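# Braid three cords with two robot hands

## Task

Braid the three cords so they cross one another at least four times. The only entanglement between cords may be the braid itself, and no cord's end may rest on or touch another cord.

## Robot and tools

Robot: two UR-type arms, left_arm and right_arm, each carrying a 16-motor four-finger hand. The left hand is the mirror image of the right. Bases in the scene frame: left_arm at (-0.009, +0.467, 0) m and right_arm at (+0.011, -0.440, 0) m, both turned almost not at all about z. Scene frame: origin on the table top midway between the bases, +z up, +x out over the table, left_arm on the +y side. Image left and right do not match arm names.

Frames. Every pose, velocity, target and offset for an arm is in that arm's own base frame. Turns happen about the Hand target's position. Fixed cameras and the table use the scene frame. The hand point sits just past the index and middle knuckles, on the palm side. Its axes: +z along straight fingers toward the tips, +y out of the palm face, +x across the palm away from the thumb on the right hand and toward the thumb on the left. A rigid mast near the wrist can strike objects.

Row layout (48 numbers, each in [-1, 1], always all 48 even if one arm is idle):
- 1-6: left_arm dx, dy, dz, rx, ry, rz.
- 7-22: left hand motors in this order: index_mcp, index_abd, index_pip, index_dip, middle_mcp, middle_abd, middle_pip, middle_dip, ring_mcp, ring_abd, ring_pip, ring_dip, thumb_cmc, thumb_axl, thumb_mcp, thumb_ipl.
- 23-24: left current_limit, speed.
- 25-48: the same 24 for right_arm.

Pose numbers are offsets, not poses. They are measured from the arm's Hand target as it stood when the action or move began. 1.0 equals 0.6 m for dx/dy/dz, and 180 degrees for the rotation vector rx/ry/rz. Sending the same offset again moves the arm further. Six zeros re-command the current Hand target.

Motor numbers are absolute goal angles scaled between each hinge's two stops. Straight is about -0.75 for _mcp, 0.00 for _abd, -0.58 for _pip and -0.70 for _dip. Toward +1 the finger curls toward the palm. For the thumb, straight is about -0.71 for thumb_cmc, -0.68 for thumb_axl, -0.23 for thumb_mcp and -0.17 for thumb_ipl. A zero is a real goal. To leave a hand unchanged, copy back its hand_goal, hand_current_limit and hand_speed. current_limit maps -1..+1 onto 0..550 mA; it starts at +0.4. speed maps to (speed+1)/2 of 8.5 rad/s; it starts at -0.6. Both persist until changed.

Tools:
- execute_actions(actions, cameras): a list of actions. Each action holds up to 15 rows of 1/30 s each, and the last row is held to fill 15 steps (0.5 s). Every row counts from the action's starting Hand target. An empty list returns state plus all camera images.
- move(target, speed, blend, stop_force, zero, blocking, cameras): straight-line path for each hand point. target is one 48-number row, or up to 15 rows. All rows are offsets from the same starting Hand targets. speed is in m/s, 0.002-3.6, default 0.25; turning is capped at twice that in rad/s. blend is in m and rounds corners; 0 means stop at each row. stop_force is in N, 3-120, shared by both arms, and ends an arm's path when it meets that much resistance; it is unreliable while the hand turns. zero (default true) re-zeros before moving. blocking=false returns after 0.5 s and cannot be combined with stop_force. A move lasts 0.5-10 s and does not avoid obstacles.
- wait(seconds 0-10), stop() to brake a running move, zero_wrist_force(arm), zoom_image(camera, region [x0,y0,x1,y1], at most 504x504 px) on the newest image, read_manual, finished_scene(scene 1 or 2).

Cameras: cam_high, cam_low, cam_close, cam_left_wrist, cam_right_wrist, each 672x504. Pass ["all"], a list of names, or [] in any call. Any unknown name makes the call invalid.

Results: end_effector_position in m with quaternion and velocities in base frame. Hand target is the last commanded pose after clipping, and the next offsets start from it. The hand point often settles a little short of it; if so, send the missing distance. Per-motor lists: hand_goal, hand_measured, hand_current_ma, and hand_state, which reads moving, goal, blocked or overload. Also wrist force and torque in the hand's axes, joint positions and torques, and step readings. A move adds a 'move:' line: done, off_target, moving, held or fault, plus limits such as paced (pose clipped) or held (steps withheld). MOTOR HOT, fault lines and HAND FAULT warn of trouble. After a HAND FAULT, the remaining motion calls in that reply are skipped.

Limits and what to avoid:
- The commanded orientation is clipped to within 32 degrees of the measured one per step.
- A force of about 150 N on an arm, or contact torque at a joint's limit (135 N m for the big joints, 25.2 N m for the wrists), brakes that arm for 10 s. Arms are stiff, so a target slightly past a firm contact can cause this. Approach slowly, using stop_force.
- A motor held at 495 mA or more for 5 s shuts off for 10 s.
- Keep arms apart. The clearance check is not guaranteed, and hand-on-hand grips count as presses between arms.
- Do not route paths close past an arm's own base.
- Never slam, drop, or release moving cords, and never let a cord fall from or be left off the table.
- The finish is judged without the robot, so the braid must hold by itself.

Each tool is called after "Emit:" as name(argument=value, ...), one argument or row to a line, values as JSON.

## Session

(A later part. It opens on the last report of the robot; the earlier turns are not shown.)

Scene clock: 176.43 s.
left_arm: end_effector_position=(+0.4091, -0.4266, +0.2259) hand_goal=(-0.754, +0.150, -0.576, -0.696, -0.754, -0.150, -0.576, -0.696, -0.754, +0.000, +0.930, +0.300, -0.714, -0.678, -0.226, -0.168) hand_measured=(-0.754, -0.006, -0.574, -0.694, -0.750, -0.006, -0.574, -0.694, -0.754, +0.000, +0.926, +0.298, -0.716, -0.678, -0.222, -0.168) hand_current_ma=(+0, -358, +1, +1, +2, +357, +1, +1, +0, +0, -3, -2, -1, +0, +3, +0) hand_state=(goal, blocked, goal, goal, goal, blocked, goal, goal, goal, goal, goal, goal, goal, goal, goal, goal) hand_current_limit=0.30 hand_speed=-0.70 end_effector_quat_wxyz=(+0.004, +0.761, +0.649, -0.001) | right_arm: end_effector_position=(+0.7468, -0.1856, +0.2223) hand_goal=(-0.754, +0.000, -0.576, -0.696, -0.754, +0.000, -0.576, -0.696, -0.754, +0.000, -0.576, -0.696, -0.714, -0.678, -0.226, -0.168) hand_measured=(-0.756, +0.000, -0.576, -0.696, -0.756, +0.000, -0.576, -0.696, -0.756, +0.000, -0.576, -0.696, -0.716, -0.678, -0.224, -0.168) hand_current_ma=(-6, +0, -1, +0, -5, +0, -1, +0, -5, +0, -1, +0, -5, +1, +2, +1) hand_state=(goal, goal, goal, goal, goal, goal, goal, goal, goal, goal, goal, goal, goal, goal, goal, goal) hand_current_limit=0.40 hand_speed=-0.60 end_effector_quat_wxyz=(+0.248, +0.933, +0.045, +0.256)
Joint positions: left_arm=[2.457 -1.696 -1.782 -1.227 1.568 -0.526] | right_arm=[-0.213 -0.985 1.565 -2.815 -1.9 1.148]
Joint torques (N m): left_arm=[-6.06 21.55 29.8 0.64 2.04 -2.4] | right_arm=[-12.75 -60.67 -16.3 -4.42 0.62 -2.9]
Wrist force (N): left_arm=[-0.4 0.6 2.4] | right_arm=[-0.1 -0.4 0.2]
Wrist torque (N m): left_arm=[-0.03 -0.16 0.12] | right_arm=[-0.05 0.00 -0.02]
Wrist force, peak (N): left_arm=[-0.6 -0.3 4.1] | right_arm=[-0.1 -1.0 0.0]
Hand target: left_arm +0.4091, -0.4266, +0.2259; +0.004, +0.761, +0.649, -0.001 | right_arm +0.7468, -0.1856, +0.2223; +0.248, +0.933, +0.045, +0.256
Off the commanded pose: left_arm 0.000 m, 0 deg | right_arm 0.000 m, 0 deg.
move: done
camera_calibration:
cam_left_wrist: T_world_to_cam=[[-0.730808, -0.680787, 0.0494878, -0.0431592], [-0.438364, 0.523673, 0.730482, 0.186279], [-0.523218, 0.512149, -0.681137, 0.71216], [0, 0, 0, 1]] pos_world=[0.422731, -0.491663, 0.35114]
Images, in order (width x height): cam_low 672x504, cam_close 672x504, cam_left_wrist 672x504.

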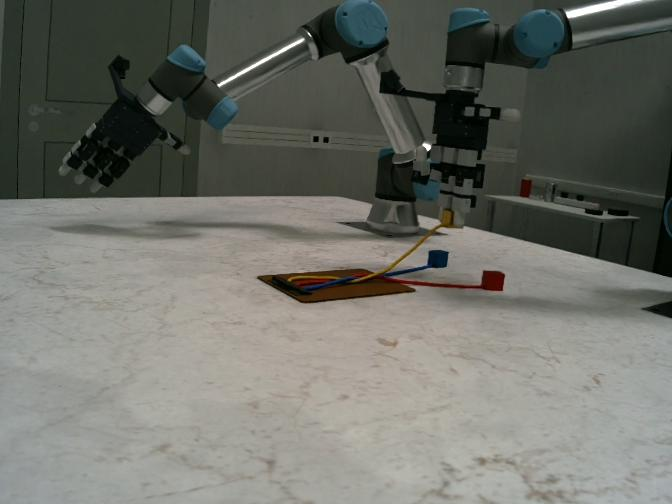

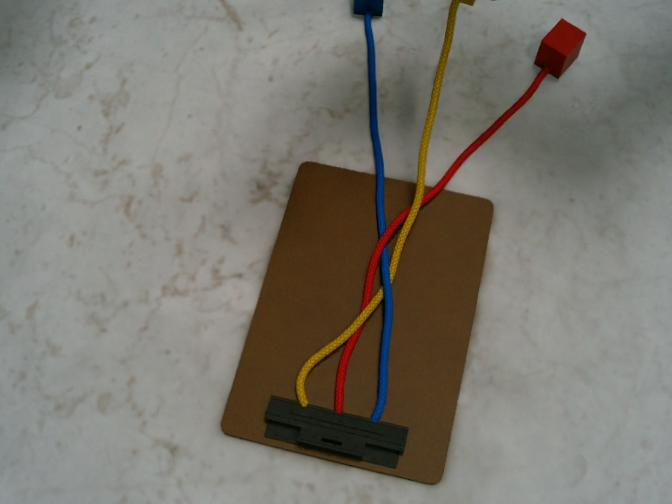

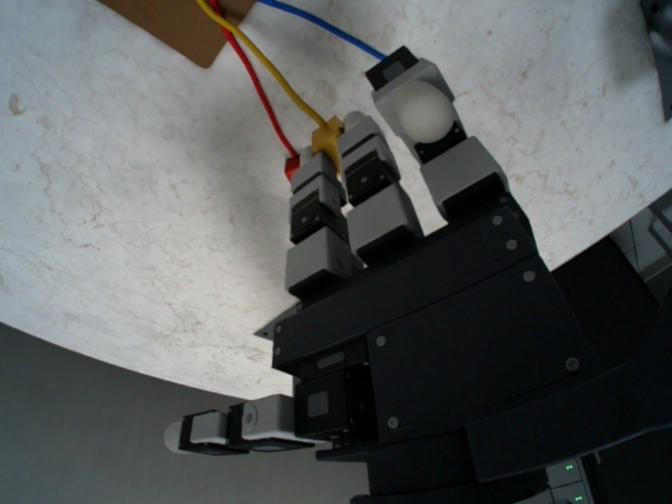

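Emit:
move(
  target=[
    [-0.0213,0.0033,-0.0083,0,0,0,-0.754,0.15,-0.576,-0.696,-0.754,-0.15,-0.576,-0.696,-0.754,0,0.93,0.3,-0.714,-0.678,-0.226,-0.168,0.3,-0.7,0,0,0,0,0,0,-0.754,0,-0.576,-0.696,-0.754,0,-0.576,-0.696,-0.754,0,-0.576,-0.696,-0.714,-0.678,-0.226,-0.168,0.4,-0.6],
    [-0.0412,0.0065,-0.1642,0,0,0,-0.754,0.15,-0.576,-0.696,-0.754,-0.15,-0.576,-0.696,-0.754,0,0.93,0.3,-0.714,-0.678,-0.226,-0.168,0.3,-0.7,0,0,0,0,0,0,-0.754,0,-0.576,-0.696,-0.754,0,-0.576,-0.696,-0.754,0,-0.576,-0.696,-0.714,-0.678,-0.226,-0.168,0.4,-0.6],
    [-0.0412,0.0065,-0.1642,0,0,0,-0.754,-0.08,-0.576,-0.696,-0.754,0.08,-0.576,-0.696,-0.754,0,0.93,0.3,-0.714,-0.678,-0.226,-0.168,0.3,-0.7,0,0,0,0,0,0,-0.754,0,-0.576,-0.696,-0.754,0,-0.576,-0.696,-0.754,0,-0.576,-0.696,-0.714,-0.678,-0.226,-0.168,0.4,-0.6],
    [-0.0412,0.0065,0,0,0,0,-0.754,-0.08,-0.576,-0.696,-0.754,0.08,-0.576,-0.696,-0.754,0,0.93,0.3,-0.714,-0.678,-0.226,-0.168,0.3,-0.7,0,0,0,0,0,0,-0.754,0,-0.576,-0.696,-0.754,0,-0.576,-0.696,-0.754,0,-0.576,-0.696,-0.714,-0.678,-0.226,-0.168,0.4,-0.6],
  ],
  speed=[0.1,0.1,0.1,0.25],
  blend=[0.004,0,0,0],
  cameras=["cam_high","cam_low","cam_close","cam_left_wrist"],
)

Emit:
zoom_image(
  camera="cam_close",
  region=[280, 160, 480, 420],
)

Scene clock: 182.80 s.
left_arm: end_effector_position=(+0.3844, -0.4227, +0.2259) hand_goal=(-0.754, -0.080, -0.576, -0.696, -0.754, +0.080, -0.576, -0.696, -0.754, +0.000, +0.930, +0.300, -0.714, -0.678, -0.226, -0.168) hand_measured=(-0.754, -0.076, -0.574, -0.694, -0.750, +0.076, -0.574, -0.694, -0.754, +0.000, +0.926, +0.298, -0.716, -0.678, -0.222, -0.168) hand_current_ma=(+0, +2, +1, +1, +3, -1, +1, +1, +0, +0, -3, -2, -1, +0, +3, +0) hand_state=(goal, goal, goal, goal, goal, goal, goal, goal, goal, goal, goal, goal, goal, goal, goal, goal) hand_current_limit=0.30 hand_speed=-0.70 end_effector_quat_wxyz=(+0.004, +0.761, +0.649, -0.001) | right_arm: end_effector_position=(+0.7468, -0.1856, +0.2223) hand_goal=(-0.754, +0.000, -0.576, -0.696, -0.754, +0.000, -0.576, -0.696, -0.754, +0.000, -0.576, -0.696, -0.714, -0.678, -0.226, -0.168) hand_measured=(-0.756, +0.000, -0.576, -0.696, -0.756, +0.000, -0.576, -0.696, -0.756, +0.000, -0.576, -0.696, -0.716, -0.678, -0.224, -0.168) hand_current_ma=(-6, +0, -1, +0, -5, +0, -1, +0, -5, +0, -1, +0, -5, +1, +2, +1) hand_state=(goal, goal, goal, goal, goal, goal, goal, goal, goal, goal, goal, goal, goal, goal, goal, goal) hand_current_limit=0.40 hand_speed=-0.60 end_effector_quat_wxyz=(+0.248, +0.933, +0.045, +0.256)
Joint positions: left_arm=[2.432 -1.655 -1.829 -1.222 1.568 -0.552] | right_arm=[-0.213 -0.985 1.565 -2.815 -1.9 1.148]
Joint torques (N m): left_arm=[7.14 32.8 28.09 0.3 -2 1.32] | right_arm=[-13.1 -60.46 -16.08 -4.29 0.45 -2.89]
Wrist force (N): left_arm=[-0.5 0.7 1.5] | right_arm=[0.1 -0.5 0.0]
Wrist torque (N m): left_arm=[0.05 -0.12 0.10] | right_arm=[-0.05 -0.02 -0.01]
Wrist force, peak (N): left_arm=[-0.6 0.4 3.4] | right_arm=[-0.1 -0.8 0.3]
Hand target: left_arm +0.3844, -0.4227, +0.2259; +0.004, +0.761, +0.649, -0.001 | right_arm +0.7468, -0.1856, +0.2223; +0.248, +0.933, +0.045, +0.256
Off the commanded pose: left_arm 0.000 m, 0 deg | right_arm 0.000 m, 0 deg.
move: done
camera_calibration:
cam_left_wrist: T_world_to_cam=[[-0.730708, -0.680898, 0.0494341, -0.0586986], [-0.438444, 0.523555, 0.730519, 0.173423], [-0.52329, 0.512122, -0.681101, 0.697293], [0, 0, 0, 1]] pos_world=[0.398031, -0.487863, 0.35114]
Images, in order (width x height): cam_high 672x504, cam_low 672x504, cam_close 672x504, cam_left_wrist 672x504.

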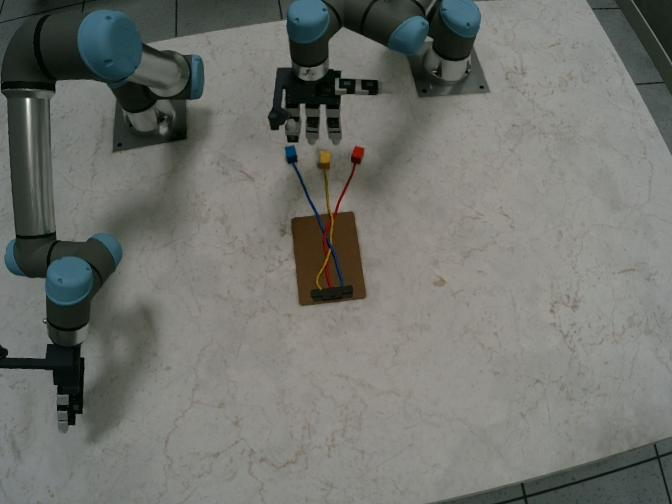

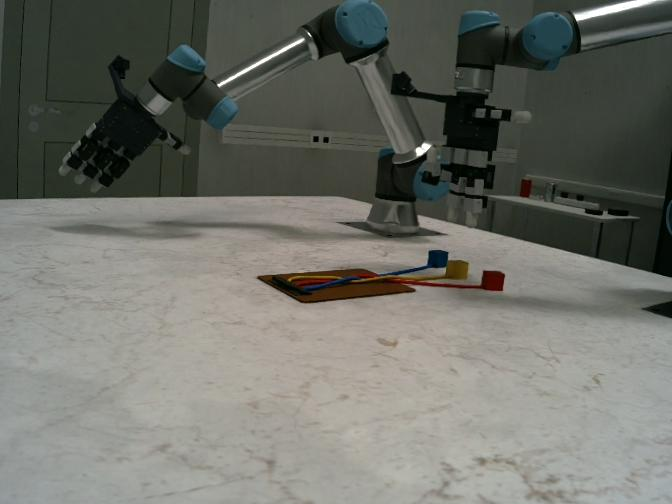

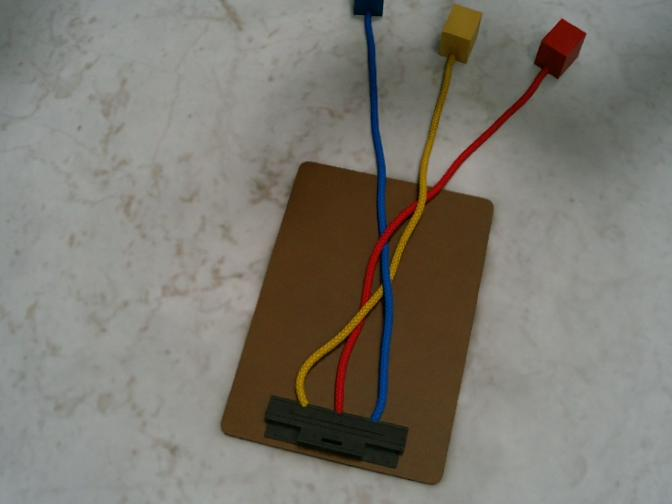

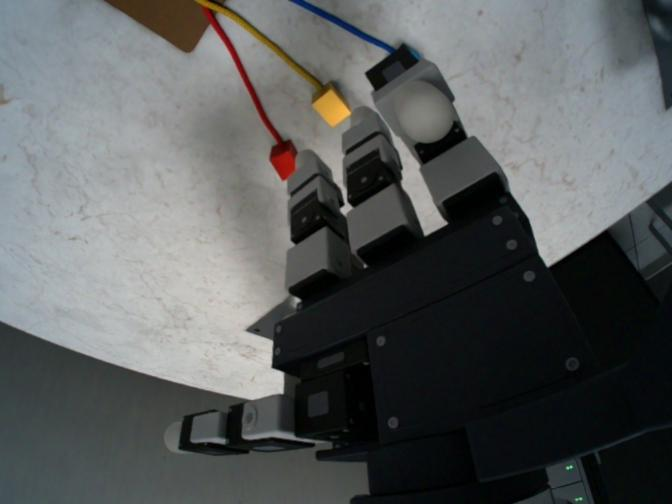

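Scaled by 1.938 from the camera's 672x504 image, which has a finer 960x720 frame.

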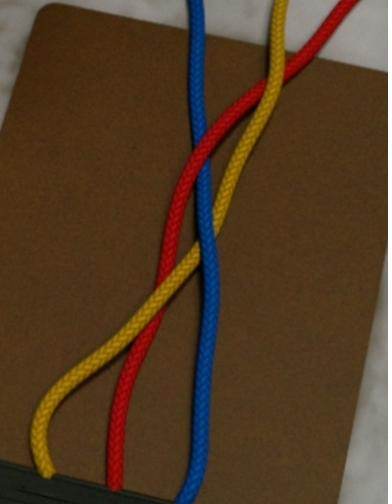

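Emit:
finished_scene(
  scene=1,
)

The scene is finished: the task was done.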